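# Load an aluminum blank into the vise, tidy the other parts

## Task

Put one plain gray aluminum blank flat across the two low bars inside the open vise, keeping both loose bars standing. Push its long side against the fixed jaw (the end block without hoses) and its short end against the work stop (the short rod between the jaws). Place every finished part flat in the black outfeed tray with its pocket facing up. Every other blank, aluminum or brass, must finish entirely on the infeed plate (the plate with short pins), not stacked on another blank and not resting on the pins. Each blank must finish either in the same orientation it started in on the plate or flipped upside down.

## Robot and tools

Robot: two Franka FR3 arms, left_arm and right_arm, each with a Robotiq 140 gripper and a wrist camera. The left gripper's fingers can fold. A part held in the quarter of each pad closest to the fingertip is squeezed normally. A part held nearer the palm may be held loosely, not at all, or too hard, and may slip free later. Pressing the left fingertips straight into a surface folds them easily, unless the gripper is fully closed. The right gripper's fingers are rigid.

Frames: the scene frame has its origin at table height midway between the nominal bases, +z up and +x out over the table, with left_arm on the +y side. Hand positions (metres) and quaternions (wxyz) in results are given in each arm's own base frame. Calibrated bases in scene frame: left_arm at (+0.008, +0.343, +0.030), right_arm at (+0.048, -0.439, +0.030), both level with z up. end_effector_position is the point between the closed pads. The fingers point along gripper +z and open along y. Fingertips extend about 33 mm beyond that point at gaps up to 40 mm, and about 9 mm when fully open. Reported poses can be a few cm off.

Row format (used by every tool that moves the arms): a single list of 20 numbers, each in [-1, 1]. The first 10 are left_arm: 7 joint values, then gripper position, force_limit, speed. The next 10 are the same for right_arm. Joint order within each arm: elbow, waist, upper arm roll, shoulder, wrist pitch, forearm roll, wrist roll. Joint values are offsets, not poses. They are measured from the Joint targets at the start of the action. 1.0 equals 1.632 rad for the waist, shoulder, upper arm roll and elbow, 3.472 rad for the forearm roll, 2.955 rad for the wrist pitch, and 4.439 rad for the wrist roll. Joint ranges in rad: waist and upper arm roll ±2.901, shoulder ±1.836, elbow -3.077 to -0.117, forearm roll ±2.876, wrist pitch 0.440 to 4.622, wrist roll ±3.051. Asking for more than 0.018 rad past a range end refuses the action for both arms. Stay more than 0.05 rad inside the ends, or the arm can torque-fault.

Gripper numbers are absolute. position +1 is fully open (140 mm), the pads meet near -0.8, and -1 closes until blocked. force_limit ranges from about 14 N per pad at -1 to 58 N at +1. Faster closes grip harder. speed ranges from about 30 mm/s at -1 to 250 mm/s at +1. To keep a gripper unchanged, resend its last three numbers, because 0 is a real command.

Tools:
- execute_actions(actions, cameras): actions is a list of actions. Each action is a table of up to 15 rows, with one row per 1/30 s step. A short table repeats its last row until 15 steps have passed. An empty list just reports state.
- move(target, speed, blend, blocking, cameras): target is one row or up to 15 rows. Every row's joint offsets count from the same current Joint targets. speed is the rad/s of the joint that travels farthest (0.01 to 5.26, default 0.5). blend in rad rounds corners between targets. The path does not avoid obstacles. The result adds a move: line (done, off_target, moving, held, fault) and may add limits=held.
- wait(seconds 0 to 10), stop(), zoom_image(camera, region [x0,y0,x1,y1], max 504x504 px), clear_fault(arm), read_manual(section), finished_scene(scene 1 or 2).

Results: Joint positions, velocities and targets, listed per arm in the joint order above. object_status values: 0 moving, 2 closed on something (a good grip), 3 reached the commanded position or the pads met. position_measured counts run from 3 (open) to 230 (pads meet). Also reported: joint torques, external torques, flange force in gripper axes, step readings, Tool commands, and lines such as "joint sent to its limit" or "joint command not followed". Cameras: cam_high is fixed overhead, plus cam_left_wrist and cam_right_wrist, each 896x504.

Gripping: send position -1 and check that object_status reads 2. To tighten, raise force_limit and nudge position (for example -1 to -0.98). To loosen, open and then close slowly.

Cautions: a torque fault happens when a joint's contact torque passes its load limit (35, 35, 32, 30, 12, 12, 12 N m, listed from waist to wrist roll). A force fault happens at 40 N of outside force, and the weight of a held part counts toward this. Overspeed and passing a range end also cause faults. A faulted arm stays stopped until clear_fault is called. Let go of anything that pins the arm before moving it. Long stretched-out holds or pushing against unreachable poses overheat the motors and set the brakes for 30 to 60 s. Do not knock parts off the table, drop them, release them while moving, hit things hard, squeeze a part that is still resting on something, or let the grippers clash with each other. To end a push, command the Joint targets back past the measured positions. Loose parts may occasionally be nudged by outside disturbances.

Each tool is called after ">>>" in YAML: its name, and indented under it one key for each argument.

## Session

>>> execute_actions:
  actions: []

>>> zoom_image:
  camera: "cam_high"
  region: [300, 180, 600, 340]

Scene clock: 0.00 s.
left_arm: end_effector_position=(+0.2746, -0.1132, +0.3643) position_measured=3 object_status=3 end_effector_quat_wxyz=(+0.076, +0.784, -0.513, -0.341) | right_arm: end_effector_position=(+0.4580, +0.4983, +0.1243) position_measured=3 object_status=3 end_effector_quat_wxyz=(-0.143, +0.984, -0.098, +0.047)
Joint names: [elbow, waist, upper arm roll, shoulder, wrist pitch, forearm roll, wrist roll]
Joint positions: left_arm=[-1.879 -0.387 0.01 -0.113 1.052 -0.013 -0.793] | right_arm=[-2.044 0.792 0.011 0.291 2.612 0.198 -0.727]
Joint velocities: within noise
Joint torques (N m): no reading
External joint torques (N m): no reading
Flange force (N): no reading
Joint targets: left_arm=[-1.879 -0.387 0.010 -0.113 1.052 -0.013 -0.793] | right_arm=[-2.044 0.792 0.011 0.291 2.612 0.198 -0.727]
Tool commands: left_gripper/position=+1.0 left_gripper/force_limit=+1.0 left_gripper/speed=+1.0 right_gripper/position=+1.0 right_gripper/force_limit=+1.0 right_gripper/speed=+1.0
camera_calibration:
cam_left_wrist: T_world_to_cam=[[-0.751797, -0.462321, 0.470171, -0.0102289], [-0.0192211, 0.728096, 0.685205, -0.153851], [-0.659115, 0.506098, -0.556267, 0.583852], [0, 0, 0, 1]] pos_world=[0.374178, -0.188197, 0.435007]
cam_right_wrist: T_world_to_cam=[[-0.162411, -0.941069, -0.296668, 0.589702], [-0.960744, 0.0822802, 0.264956, 0.370162], [-0.224932, 0.328054, -0.917489, 0.189139], [0, 0, 0, 1]] pos_world=[0.493949, 0.462445, 0.250402]

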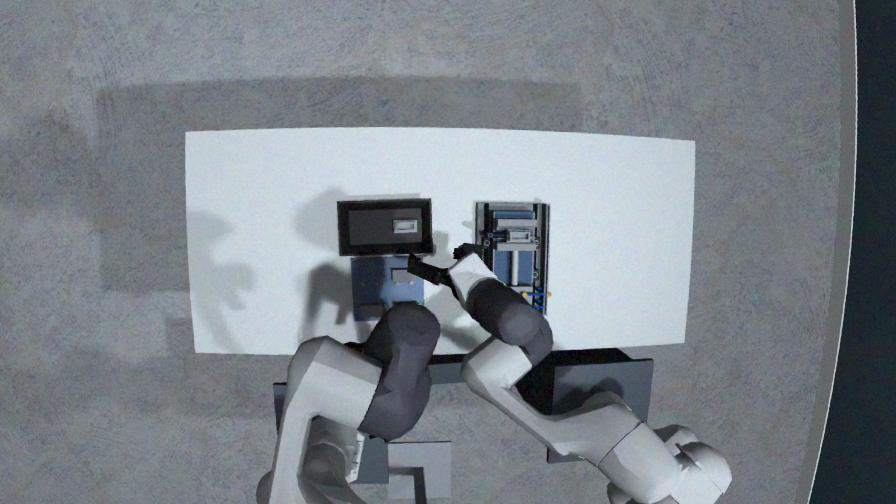

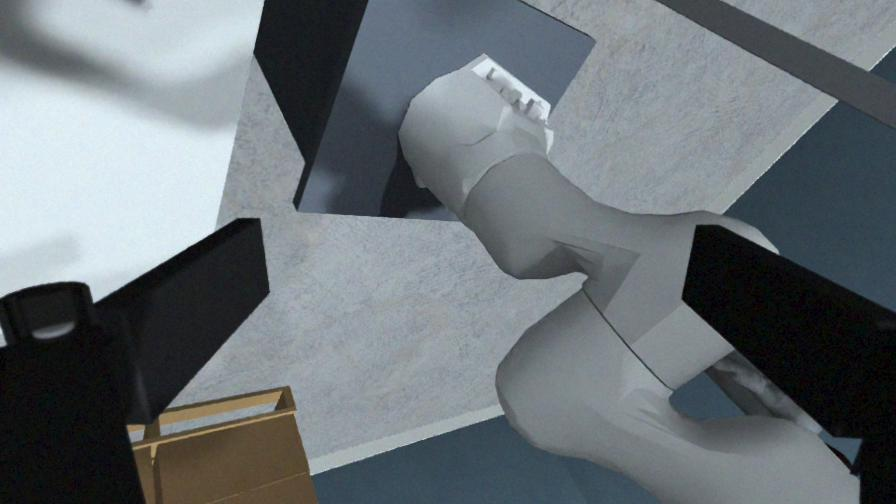

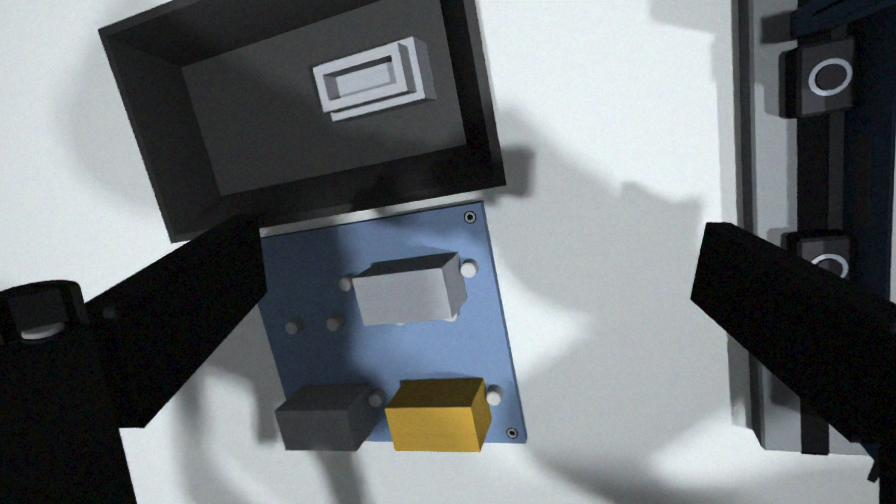

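Scaled by 1.680 from the camera's 896x504 image, which has a finer 1280x720 frame.

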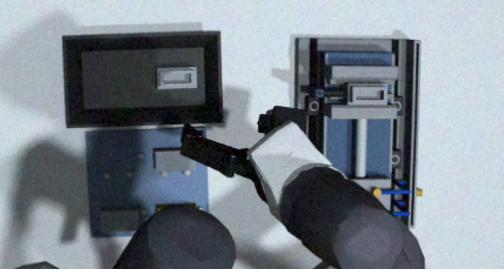

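>>> move:
  target:
    - [-0.1967, 0.3597, -0.0061, -0.1759, 0.2531, 0.0037, 0.021, 0, -0.05, 0, 0.3486, 0.1036, -0.0067, 0.2143, -0.1679, -0.057, 0.3773, -0.05, -0.05, 0]
    - [-0.1967, 0.3597, -0.0061, -0.1759, 0.2531, 0.0037, 0.021, 0, -0.05, 0, 0.3339, 0.1036, -0.0067, 0.2586, -0.1353, -0.057, 0.3773, -0.05, -0.05, 0]
    - [-0.1967, 0.3597, -0.0061, -0.1759, 0.2531, 0.0037, 0.021, 0, -0.05, 0, 0.3339, 0.1036, -0.0067, 0.2586, -0.1353, -0.057, 0.3773, -1, -0.05, -1]
    - [-0.1967, 0.3597, -0.0061, -0.1759, 0.2531, 0.0037, 0.021, 0, -0.05, 0, 0.4023, 0.1036, -0.0067, 0.1686, -0.2228, -0.057, 0.3773, -1, -0.05, -1]
    - [0.4646, -0.1789, -0.0061, 0.5149, 0.2694, 0.0037, 0.0189, 0, -0.05, 0, -0.0956, -0.5466, -0.0067, -0.3621, -0.2409, -0.057, 0.2764, -1, -0.05, -1]
  speed: [1.4, 0.16, 0.2, 0.3, 0.95]
  blend: [0.02, 0, 0, 0.08, 0]
  cameras: ["cam_high", "cam_left_wrist", "cam_right_wrist"]

>>> zoom_image:
  camera: "cam_left_wrist"
  region: [300, 60, 660, 400]

Scene clock: 50.03 s.
left_arm: end_effector_position=(+0.5823, -0.4729, +0.1678) position_measured=129 object_status=3 end_effector_quat_wxyz=(+0.002, +0.716, -0.698, -0.002) | right_arm: end_effector_position=(+0.4620, -0.0466, +0.2934) position_measured=183 object_status=2 end_effector_quat_wxyz=(+0.000, -0.464, +0.886, +0.001)
Joint names: [elbow, waist, upper arm roll, shoulder, wrist pitch, forearm roll, wrist roll]
Joint positions: left_arm=[-1.122 -0.679 -0.002 0.729 1.846 -0.003 -0.706] | right_arm=[-2.2 -0.099 -0.002 -0.297 1.904 0.001 0.505]
Joint velocities: left_arm=[within noise] | right_arm=[0.001 -0.001 0.001 0 0 -0.001 -0.005]
Joint torques (N m): left_arm=[25.24 0.31 1.06 -53.5 2.91 0.93 -0.23] | right_arm=[26.83 -0.8 0.64 -23.17 2.38 0.7 -0.26]
External joint torques (N m): left_arm=[0.56 0.71 0.71 -0.03 0.32 0.2 -0.23] | right_arm=[1.91 -0.72 0.98 -0.72 -0.15 0 -0.26]
Flange force (N): left_arm=[1.8 -3.1 -0.4] | right_arm=[-1.8 -2.9 -4.9]
Joint targets: left_arm=[-1.121 -0.679 0.000 0.727 1.849 0.000 -0.709] | right_arm=[-2.200 -0.100 0.000 -0.300 1.900 0.001 0.500]
move: done
camera_calibration:
cam_left_wrist: T_world_to_cam=[[-0.999656, -0.0250851, 0.00760951, 0.575971], [-0.0210234, 0.940594, 0.338881, 0.408227], [-0.0156583, 0.338604, -0.940799, 0.469979], [0, 0, 0, 1]] pos_world=[0.591714, -0.528665, 0.299433]
cam_right_wrist: T_world_to_cam=[[-0.831393, 0.555644, -0.00675967, 0.421459], [0.518973, 0.780756, 0.347975, -0.30143], [0.198628, 0.285796, -0.937479, 0.332048], [0, 0, 0, 1]] pos_world=[0.440878, -0.093736, 0.419027]

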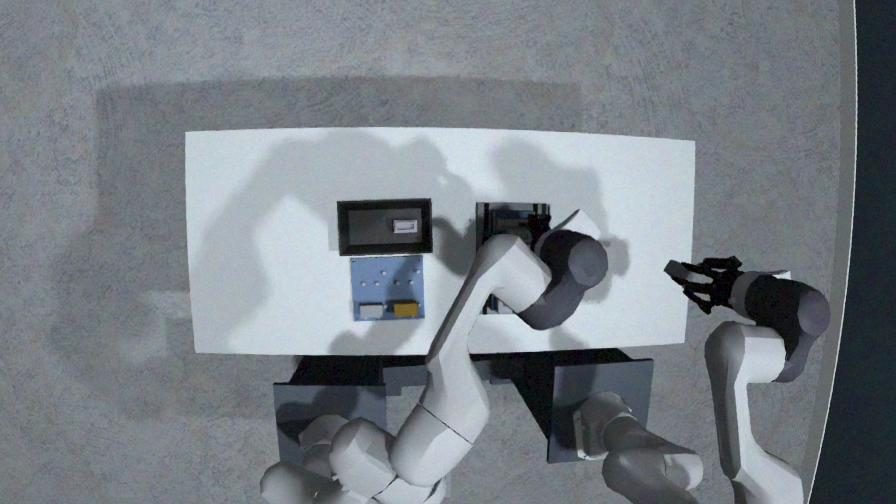

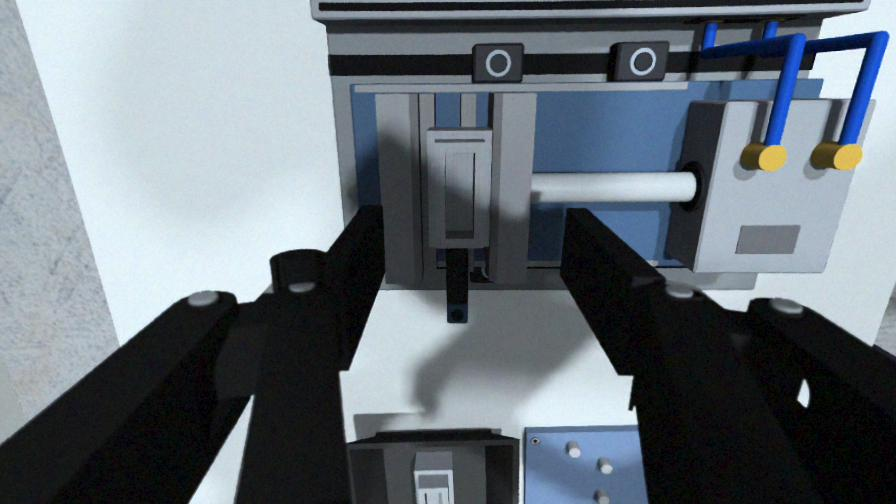

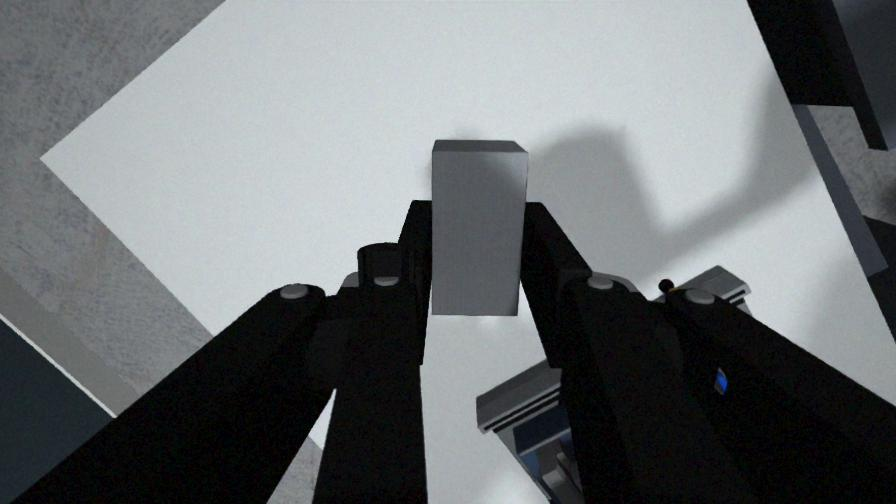

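Scaled by 1.400 from the camera's 896x504 image, which has a finer 1280x720 frame.

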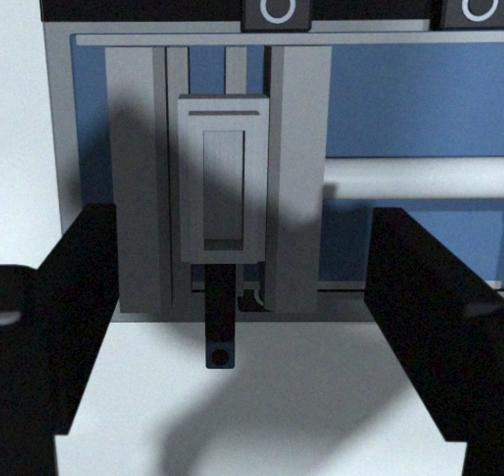

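>>> move:
  target:
    - [0.0027, -0.0038, 0, 0.0294, 0.0144, 0, -0.0014, -0.26, -0.05, 0, 0, 0, 0, 0, 0, 0, 0, -1, -0.05, -1]
    - [-0.0263, -0.0038, 0, 0.0445, 0.0387, 0, -0.0014, -0.26, -0.05, 0, 0, 0, 0, 0, 0, 0, 0, -1, -0.05, -1]
    - [-0.0263, -0.0038, 0, 0.0445, 0.0387, 0, -0.0014, -1, -0.05, -1, 0, 0, 0, 0, 0, 0, 0, -1, -0.05, -1]
    - [0.0667, -0.0038, 0, 0.021, -0.0256, 0, -0.0014, -1, -0.05, -1, 0, 0, 0, 0, 0, 0, 0, -1, -0.05, -1]
    - [-0.522, 0.309, 0, -0.2771, 0.1349, 0, 0.1102, -1, -0.05, -1, 0.1547, 0.373, 0, 0.3273, 0.0954, 0, -0.0019, -1, -0.05, -1]
  speed: [0.3, 0.1, 0.2, 0.12, 0.8]
  blend: [0.01, 0, 0, 0.04, 0]

>>> zoom_image:
  camera: "cam_right_wrist"
  region: [320, 60, 660, 400]

Scene clock: 83.77 s.
left_arm: end_effector_position=(+0.5929, -0.1042, +0.1173) position_measured=195 object_status=2 end_effector_quat_wxyz=(+0.003, +0.726, -0.688, -0.003) | right_arm: end_effector_position=(+0.5233, +0.2931, +0.1466) position_measured=183 object_status=2 end_effector_quat_wxyz=(+0.005, +0.712, -0.702, -0.002)
Joint names: [elbow, waist, upper arm roll, shoulder, wrist pitch, forearm roll, wrist roll]
Joint positions: left_arm=[-1.973 -0.174 0.001 0.278 2.244 -0.003 -0.225] | right_arm=[-1.951 0.509 0.001 0.237 2.177 0.001 0.495]
Joint velocities: left_arm=[0 0 0.001 0 0 -0.001 0.007] | right_arm=[within noise]
Joint torques (N m): left_arm=[23.23 0.44 0.49 -41.17 3.01 0.77 0.13] | right_arm=[26.01 -0.34 0.69 -39.82 2.84 0.61 -0.22]
External joint torques (N m): left_arm=[0.32 0.56 0.35 -1.07 0.45 0.19 0.13] | right_arm=[2.55 -0.26 0.54 -0.45 0.35 0 -0.22]
Flange force (N): left_arm=[-1.5 2.0 -0.7] | right_arm=[-3.8 -7.7 -2.5]
Joint targets: left_arm=[-1.973 -0.174 0.000 0.275 2.247 0.000 -0.220] | right_arm=[-1.948 0.508 0.000 0.235 2.182 0.001 0.491]
move: done
camera_calibration:
cam_left_wrist: T_world_to_cam=[[-0.998556, -0.0529318, 0.00917308, 0.592472], [-0.0467142, 0.939884, 0.338283, 0.0939888], [-0.0265276, 0.337366, -0.941, 0.304215], [0, 0, 0, 1]] pos_world=[0.604077, -0.15961, 0.249037]
cam_right_wrist: T_world_to_cam=[[-0.999474, -0.0323174, 0.00283074, 0.541498], [-0.0293879, 0.938908, 0.34291, -0.306], [-0.0137398, 0.342646, -0.939364, 0.180031], [0, 0, 0, 1]] pos_world=[0.534694, 0.243118, 0.272513]

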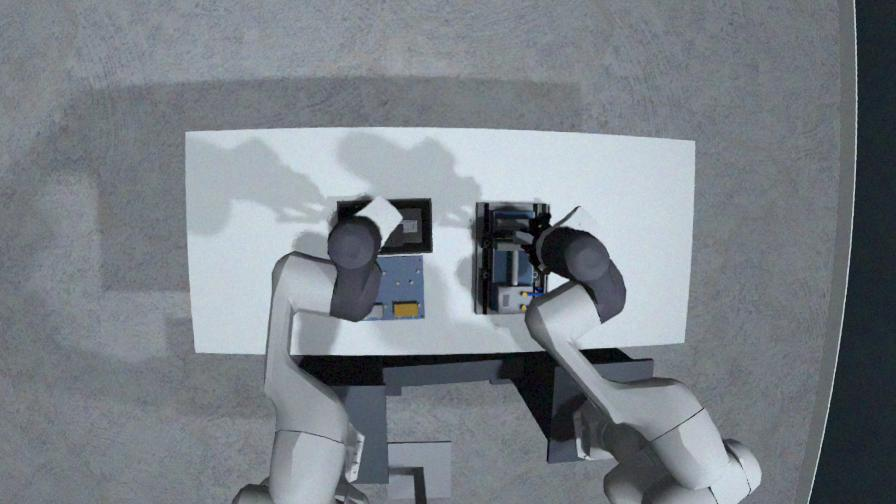

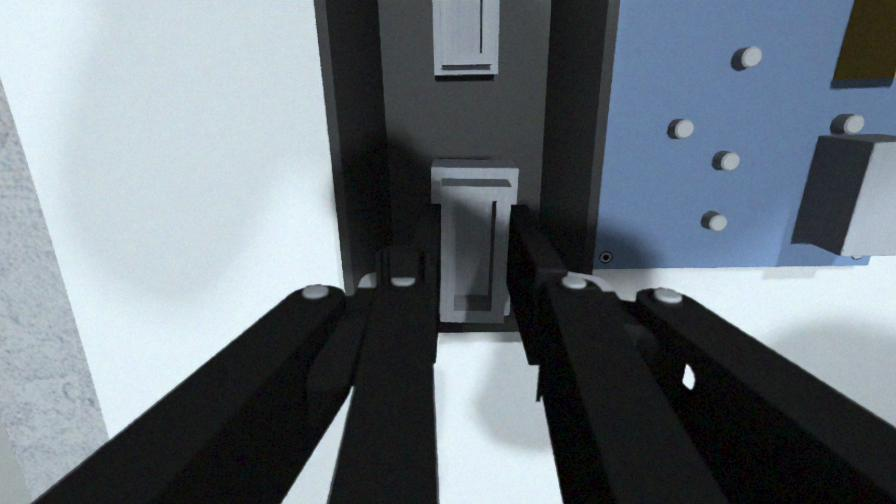

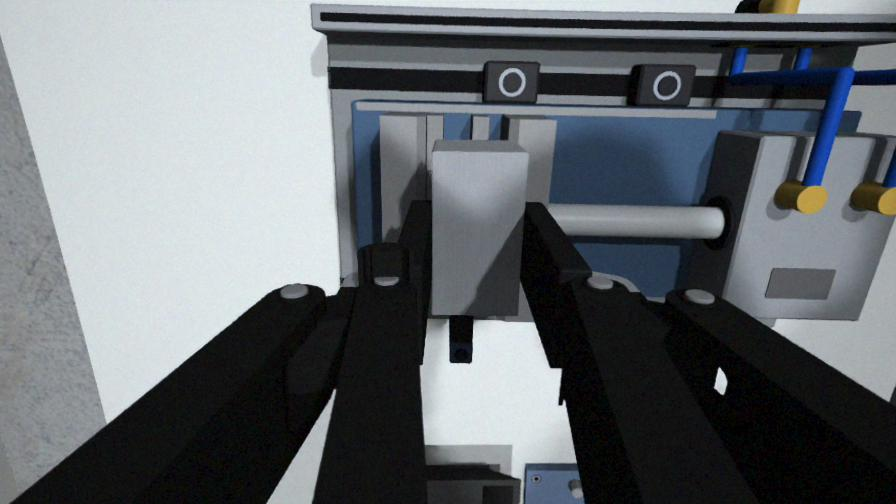

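Scaled by 1.482 from the camera's 896x504 image, which has a finer 1280x720 frame.

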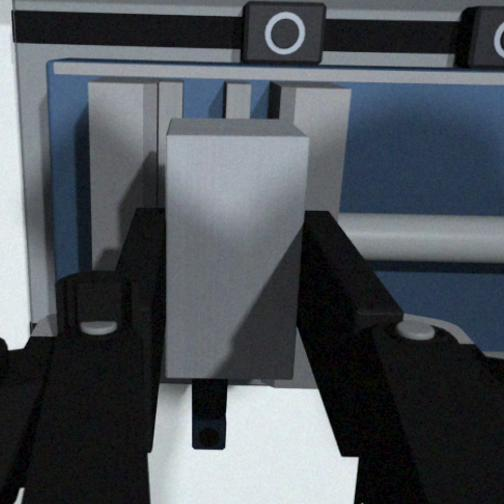

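>>> move:
  target:
    - [-0.0179, 0, 0, 0.0588, 0.0426, 0, 0, -1, -0.05, -1, -0.0021, -0.0004, 0, 0.0097, 0.0069, 0, 0.0014, -1, -0.05, -1]
    - [-0.0256, 0, 0, 0.0841, 0.0609, 0, 0, -1, -0.05, -1, -0.0171, -0.0004, 0, 0.0327, 0.0278, 0, 0.0014, -1, -0.05, -1]
  speed: [0.3, 0.07]
  cameras: ["cam_left_wrist", "cam_right_wrist"]

>>> zoom_image:
  camera: "cam_right_wrist"
  region: [320, 60, 660, 400]

Scene clock: 110.17 s.
left_arm: end_effector_position=(+0.5943, -0.1043, +0.0370) position_measured=195 object_status=2 end_effector_quat_wxyz=(+0.001, +0.725, -0.688, -0.001) | right_arm: end_effector_position=(+0.5261, +0.2947, +0.1112) position_measured=183 object_status=2 end_effector_quat_wxyz=(+0.003, +0.712, -0.702, -0.001)
Joint names: [elbow, waist, upper arm roll, shoulder, wrist pitch, forearm roll, wrist roll]
Joint positions: left_arm=[-2.014 -0.174 0.001 0.408 2.42 -0.003 -0.223] | right_arm=[-1.976 0.509 0.001 0.289 2.258 0.001 0.494]
Joint velocities: left_arm=[within noise] | right_arm=[0 -0.002 0 0 0.004 0 -0.001]
Joint torques (N m): left_arm=[20.78 0.43 0.64 -40.01 3.64 0.66 0.11] | right_arm=[24.85 -0.48 0.76 -40.7 2.91 0.6 0.1]
External joint torques (N m): left_arm=[-0.24 0.43 0.27 1.92 1.07 0.17 0.11] | right_arm=[1.97 -0.48 0.51 -0.18 0.4 0.02 0.1]
Flange force (N): left_arm=[-0.3 -2.2 5.7] | right_arm=[-3.2 -6.2 -0.9]
Joint targets: left_arm=[-2.015 -0.174 0.000 0.412 2.427 0.000 -0.220] | right_arm=[-1.976 0.508 0.000 0.288 2.264 0.001 0.497]
move: done
camera_calibration:
cam_left_wrist: T_world_to_cam=[[-0.998677, -0.0512698, 0.00395655, 0.59503], [-0.0469263, 0.940122, 0.337591, 0.121559], [-0.0210279, 0.336959, -0.941284, 0.225353], [0, 0, 0, 1]] pos_world=[0.604686, -0.159708, 0.16873]
cam_right_wrist: T_world_to_cam=[[-0.999478, -0.0322995, -0.00115852, 0.54501], [-0.0307182, 0.938177, 0.34479, -0.294543], [-0.0100496, 0.344645, -0.938679, 0.143639], [0, 0, 0, 1]] pos_world=[0.537121, 0.244433, 0.237018]
Images, in order (width x height): cam_left_wrist 896x504, cam_right_wrist 896x504.

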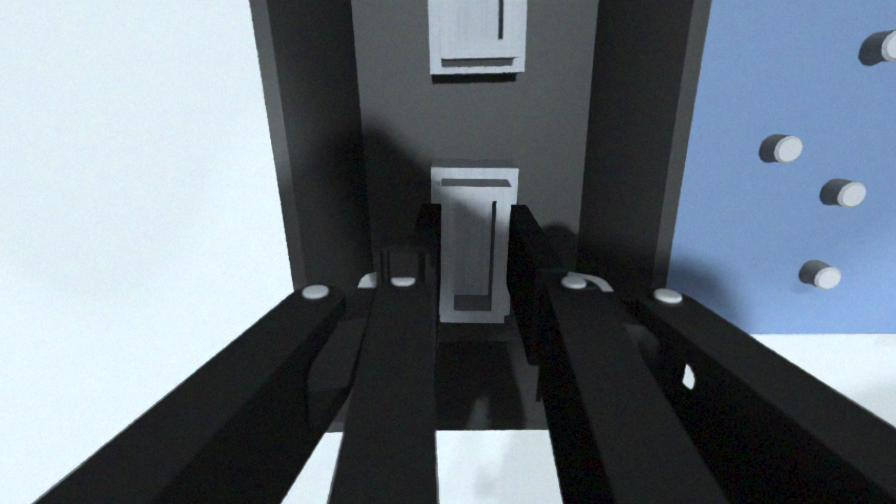

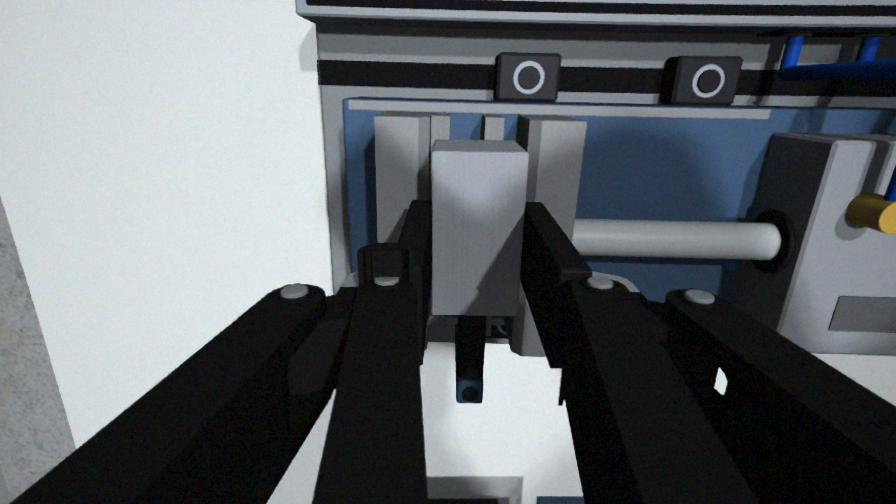

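Scaled by 1.482 from the camera's 896x504 image, which has a finer 1280x720 frame.

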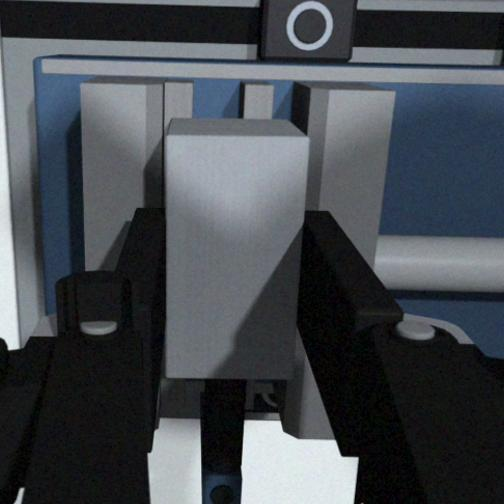

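>>> move:
  target:
    - [0, 0, 0, 0, 0, 0, 0, -0.26, -0.05, -1, 0.0154, 0.0092, 0, 0.0129, -0.0014, 0, 0.0051, -1, -0.05, -1]
    - [0.0256, 0, 0, -0.0841, -0.0609, 0, 0, -0.26, -0.05, -1, 0.0215, 0.0085, 0, 0.0186, -0.0016, 0, 0.0048, -1, -0.05, -1]
  speed: [0.03, 0.18]
  cameras: ["cam_left_wrist", "cam_right_wrist"]

>>> zoom_image:
  camera: "cam_right_wrist"
  region: [370, 80, 610, 400]

Scene clock: 127.43 s.
left_arm: end_effector_position=(+0.5953, -0.1047, +0.1192) position_measured=162 object_status=3 end_effector_quat_wxyz=(+0.001, +0.725, -0.689, +0.001) | right_arm: end_effector_position=(+0.5285, +0.3048, +0.1074) position_measured=183 object_status=2 end_effector_quat_wxyz=(+0.004, +0.709, -0.705, -0.002)
Joint names: [elbow, waist, upper arm roll, shoulder, wrist pitch, forearm roll, wrist roll]
Joint positions: left_arm=[-1.974 -0.174 0.001 0.276 2.25 -0.003 -0.223] | right_arm=[-1.945 0.522 0.001 0.316 2.252 0.001 0.517]
Joint velocities: left_arm=[-0.001 0 0 0.001 -0.004 -0.001 -0.001] | right_arm=[within noise]
Joint torques (N m): left_arm=[23 0.4 0.59 -39.87 2.56 0.74 0.11] | right_arm=[26.28 -0.33 0.85 -39.61 3.88 0.44 0.04]
External joint torques (N m): left_arm=[0.11 0.53 0.44 0.04 -0.01 0.16 0.1] | right_arm=[3.51 -0.06 0.82 1.54 1.4 -0.13 0.04]
Flange force (N): left_arm=[-0.8 -0.8 -0.1] | right_arm=[-8.7 -14.3 2.4]
Joint targets: left_arm=[-1.973 -0.174 0.000 0.275 2.247 0.000 -0.220] | right_arm=[-1.941 0.522 0.000 0.318 2.260 0.001 0.519]
move: done
camera_calibration:
cam_left_wrist: T_world_to_cam=[[-0.998706, -0.0508562, 0.00076595, 0.596085], [-0.0476343, 0.940501, 0.336435, 0.0947691], [-0.0178302, 0.335963, -0.941706, 0.300909], [0, 0, 0, 1]] pos_world=[0.605193, -0.15991, 0.251028]
cam_right_wrist: T_world_to_cam=[[-0.999752, -0.022205, 0.00154584, 0.544489], [-0.0203259, 0.939041, 0.343205, -0.308271], [-0.00907246, 0.343088, -0.939259, 0.136549], [0, 0, 0, 1]] pos_world=[0.539327, 0.254721, 0.233213]
Images, in order (width x height): cam_left_wrist 896x504, cam_right_wrist 896x504.

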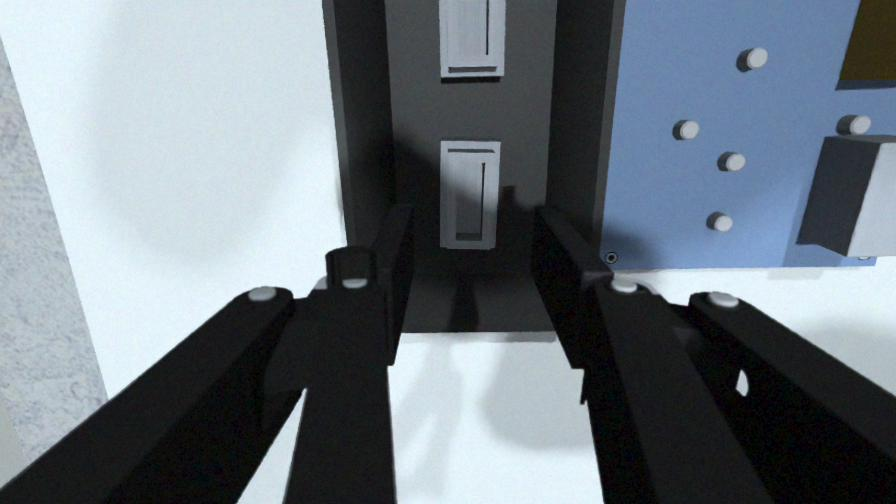

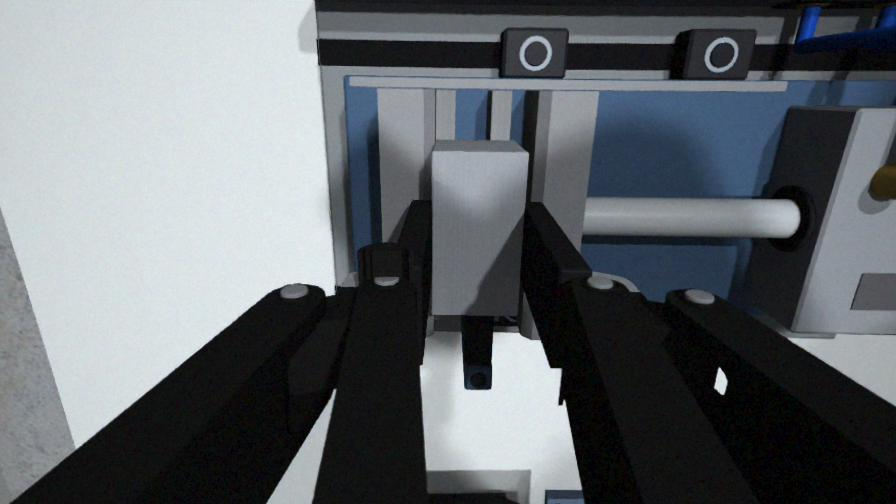

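Scaled by 1.575 from the camera's 896x504 image, which has a finer 1280x720 frame.

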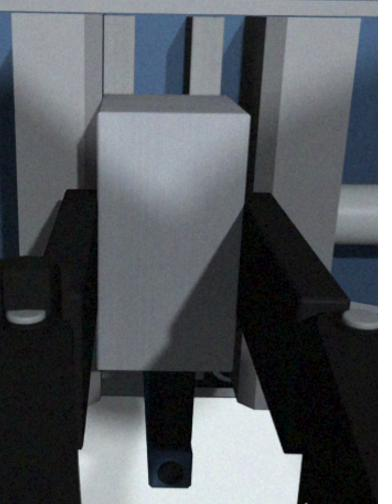

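>>> move:
  target:
    - [0, 0, 0, 0, 0, 0, 0, -0.26, -0.05, -1, 0, 0, 0, 0, 0, 0, 0, -0.32, -0.05, -1]
    - [0, 0, 0, 0, 0, 0, 0, -0.26, -0.05, -1, 0.005, -0.00135, 0, 0.0035, -0.00085, 0, -0.0005, -0.32, -0.05, -1]
    - [0, 0, 0, 0, 0, 0, 0, -0.26, -0.05, -1, -0.0047, 0, 0, -0.0032, 0.0008, 0, 0, -0.25, -0.05, -1]
    - [0, 0, 0, 0, 0, 0, 0, -0.26, -0.05, -1, 0.0531, 0, 0, -0.058, -0.0617, 0, 0, -0.25, -0.05, -1]
    - [0, 0, 0, 0, 0, 0, 0, -0.26, -0.05, -1, -0.0407, -0.0446, 0, -0.0775, -0.0206, 0, -0.0164, -1, -0.05, -0.2]
    - [0, 0, 0, 0, 0, 0, 0, -0.26, -0.05, -1, -0.0661, -0.0446, 0, -0.0371, 0.0157, 0, -0.0164, -1, -0.05, -0.2]
    - [0, 0, 0, 0, 0, 0, 0, -0.26, -0.05, -1, -0.0539, -0.0339, 0, -0.0289, 0.0135, 0, -0.0125, -1, -0.05, -0.2]
  speed: [0.03, 0.03, 0.03, 0.35, 0.35, 0.2, 0.03]
  blend: [0, 0, 0, 0.03, 0, 0, 0]
  cameras: ["cam_right_wrist"]

Scene clock: 152.40 s.
left_arm: end_effector_position=(+0.5948, -0.1046, +0.1191) position_measured=162 object_status=3 end_effector_quat_wxyz=(+0.001, +0.725, -0.689, +0.000) | right_arm: end_effector_position=(+0.5292, +0.2603, +0.1014) position_measured=232 object_status=3 end_effector_quat_wxyz=(+0.004, +0.707, -0.707, -0.001)
Joint names: [elbow, waist, upper arm roll, shoulder, wrist pitch, forearm roll, wrist roll]
Joint positions: left_arm=[-1.974 -0.174 0.001 0.276 2.249 -0.003 -0.223] | right_arm=[-2.033 0.461 -0.003 0.269 2.294 0 0.457]
Joint velocities: left_arm=[within noise] | right_arm=[0 0 0 -0.001 -0.001 -0.001 0.006]
Joint torques (N m): left_arm=[23.01 0.41 0.61 -39.82 2.58 0.75 0.11] | right_arm=[25.81 2.78 3.39 -37.93 3.67 1.08 0.2]
External joint torques (N m): left_arm=[0.19 0.49 0.42 -0.02 0.01 0.17 0.11] | right_arm=[3.36 2.88 3.28 1.57 1.17 0.53 0.2]
Flange force (N): left_arm=[-0.8 -0.9 -0.2] | right_arm=[-11.9 -11.9 2.5]
Joint targets: left_arm=[-1.973 -0.174 0.000 0.275 2.247 0.000 -0.220] | right_arm=[-2.029 0.466 0.000 0.271 2.299 0.001 0.463]
move: done
camera_calibration:
cam_right_wrist: T_world_to_cam=[[-0.999843, -0.0177052, -0.000336092, 0.543265], [-0.0167503, 0.939421, 0.342357, -0.266298], [-0.00574577, 0.342309, -0.93957, 0.144811], [0, 0, 0, 1]] pos_world=[0.539551, 0.210215, 0.227411]
Images, in order (width x height): cam_right_wrist 896x504.

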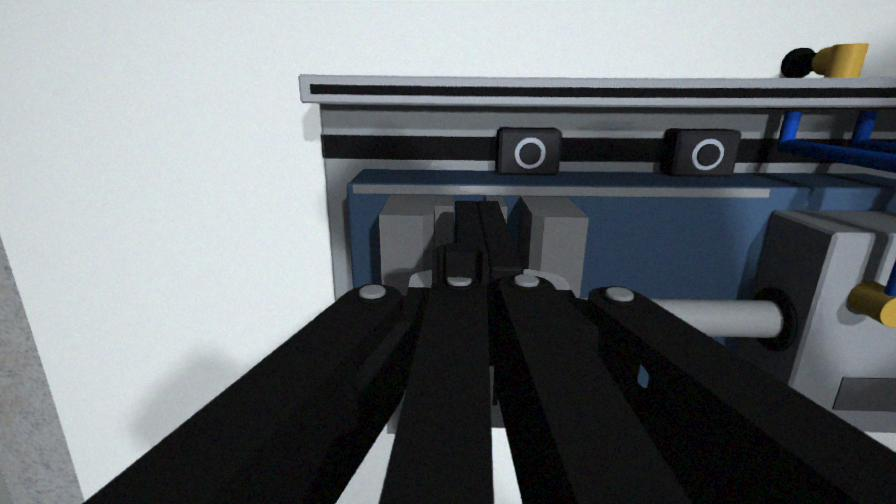

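>>> move:
  target:
    - [0, 0, 0, 0, 0, 0, 0, -0.26, -0.05, -1, -0.0122, -0.0107, 0, -0.0082, 0.0022, 0, -0.004, -1, -0.05, -0.2]
    - [0, 0, 0, 0, 0, 0, 0, -0.26, -0.05, -1, 0.0132, -0.0107, 0, -0.0487, -0.0338, 0, -0.004, -1, -0.05, -0.2]
    - [0, 0, 0, 0, 0, 0, 0, -0.26, -0.05, -1, -0.1661, -0.2855, 0, -0.4112, -0.135, 0, -0.004, -1, -0.05, -0.2]
  speed: [0.06, 0.3, 1.0]
  blend: [0, 0.05, 0]
  cameras: ["cam_high", "cam_left_wrist"]

>>> zoom_image:
  camera: "cam_high"
  region: [465, 190, 565, 320]

>>> zoom_image:
  camera: "cam_high"
  region: [335, 195, 440, 325]

Scene clock: 159.67 s.
left_arm: end_effector_position=(+0.5948, -0.1046, +0.1190) position_measured=162 object_status=3 end_effector_quat_wxyz=(+0.001, +0.725, -0.689, +0.000) | right_arm: end_effector_position=(+0.4334, -0.0002, +0.2926) position_measured=232 object_status=3 end_effector_quat_wxyz=(+0.003, -0.532, +0.847, -0.002)
Joint names: [elbow, waist, upper arm roll, shoulder, wrist pitch, forearm roll, wrist roll]
Joint positions: left_arm=[-1.974 -0.174 0.001 0.276 2.249 -0.003 -0.223] | right_arm=[-2.298 0.002 -0.002 -0.399 1.906 0 0.449]
Joint velocities: left_arm=[within noise] | right_arm=[-0.001 0 0.001 0 -0.004 0.001 -0.002]
Joint torques (N m): left_arm=[22.99 0.47 0.67 -39.82 2.6 0.76 0.11] | right_arm=[25.86 -0.82 0.68 -18.39 2.16 0.76 -0.31]
External joint torques (N m): left_arm=[0.07 0.6 0.52 0.16 0.02 0.18 0.11] | right_arm=[1 -0.67 1.18 0.27 -0.39 0.07 -0.31]
Flange force (N): left_arm=[-0.9 -0.9 0.2] | right_arm=[-2.0 -2.9 -3.1]
Joint targets: left_arm=[-1.973 -0.174 0.000 0.275 2.247 0.000 -0.220] | right_arm=[-2.300 0.000 0.000 -0.400 1.901 0.001 0.445]
move: done
camera_calibration:
cam_left_wrist: T_world_to_cam=[[-0.998712, -0.0506936, 0.00208427, 0.595481], [-0.0470329, 0.940437, 0.336699, 0.0943804], [-0.0190286, 0.336168, -0.94161, 0.30145], [0, 0, 0, 1]] pos_world=[0.604889, -0.159909, 0.250829]
Images, in order (width x height): cam_high 896x504, cam_left_wrist 896x504.

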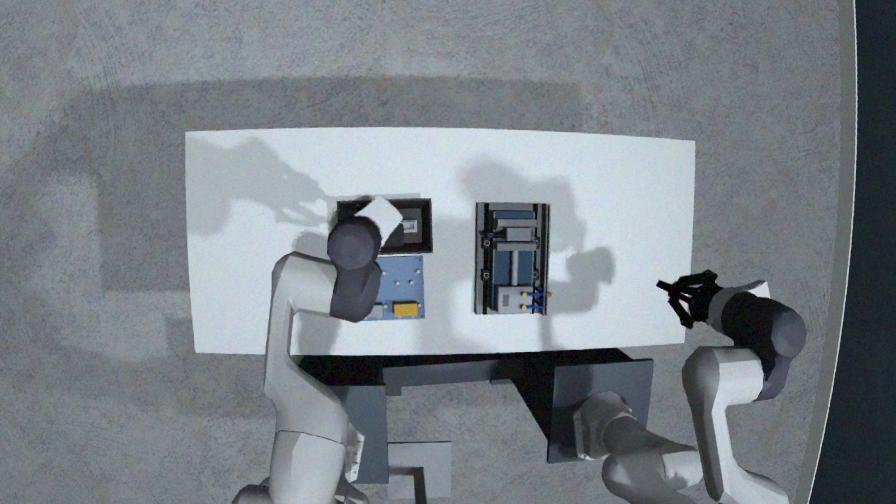

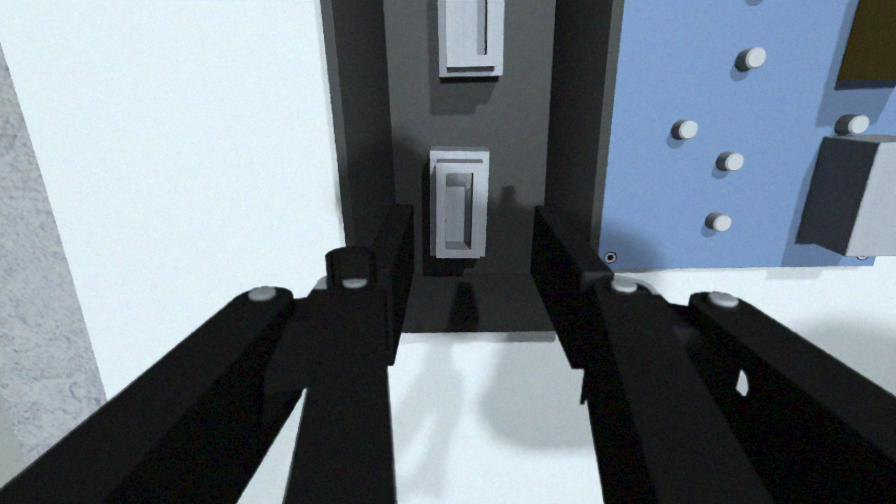

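Scaled by 3.877 from the camera's 896x504 image, which has a finer 1280x720 frame.

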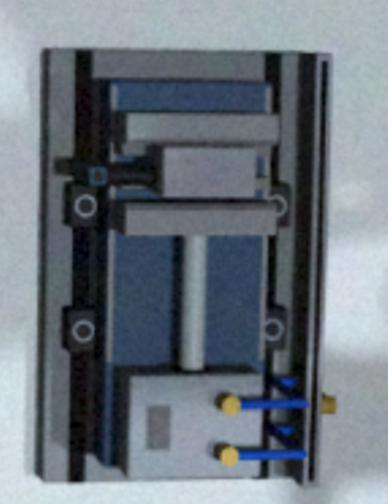

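Scaled by 3.877 from the camera's 896x504 image, which has a finer 1280x720 frame.

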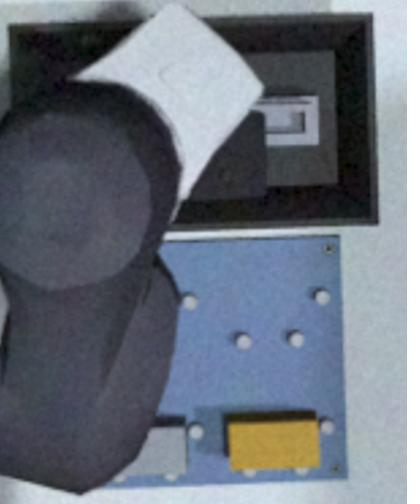

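>>> finished_scene:
  scene: 2

The scene is finished: the task was done.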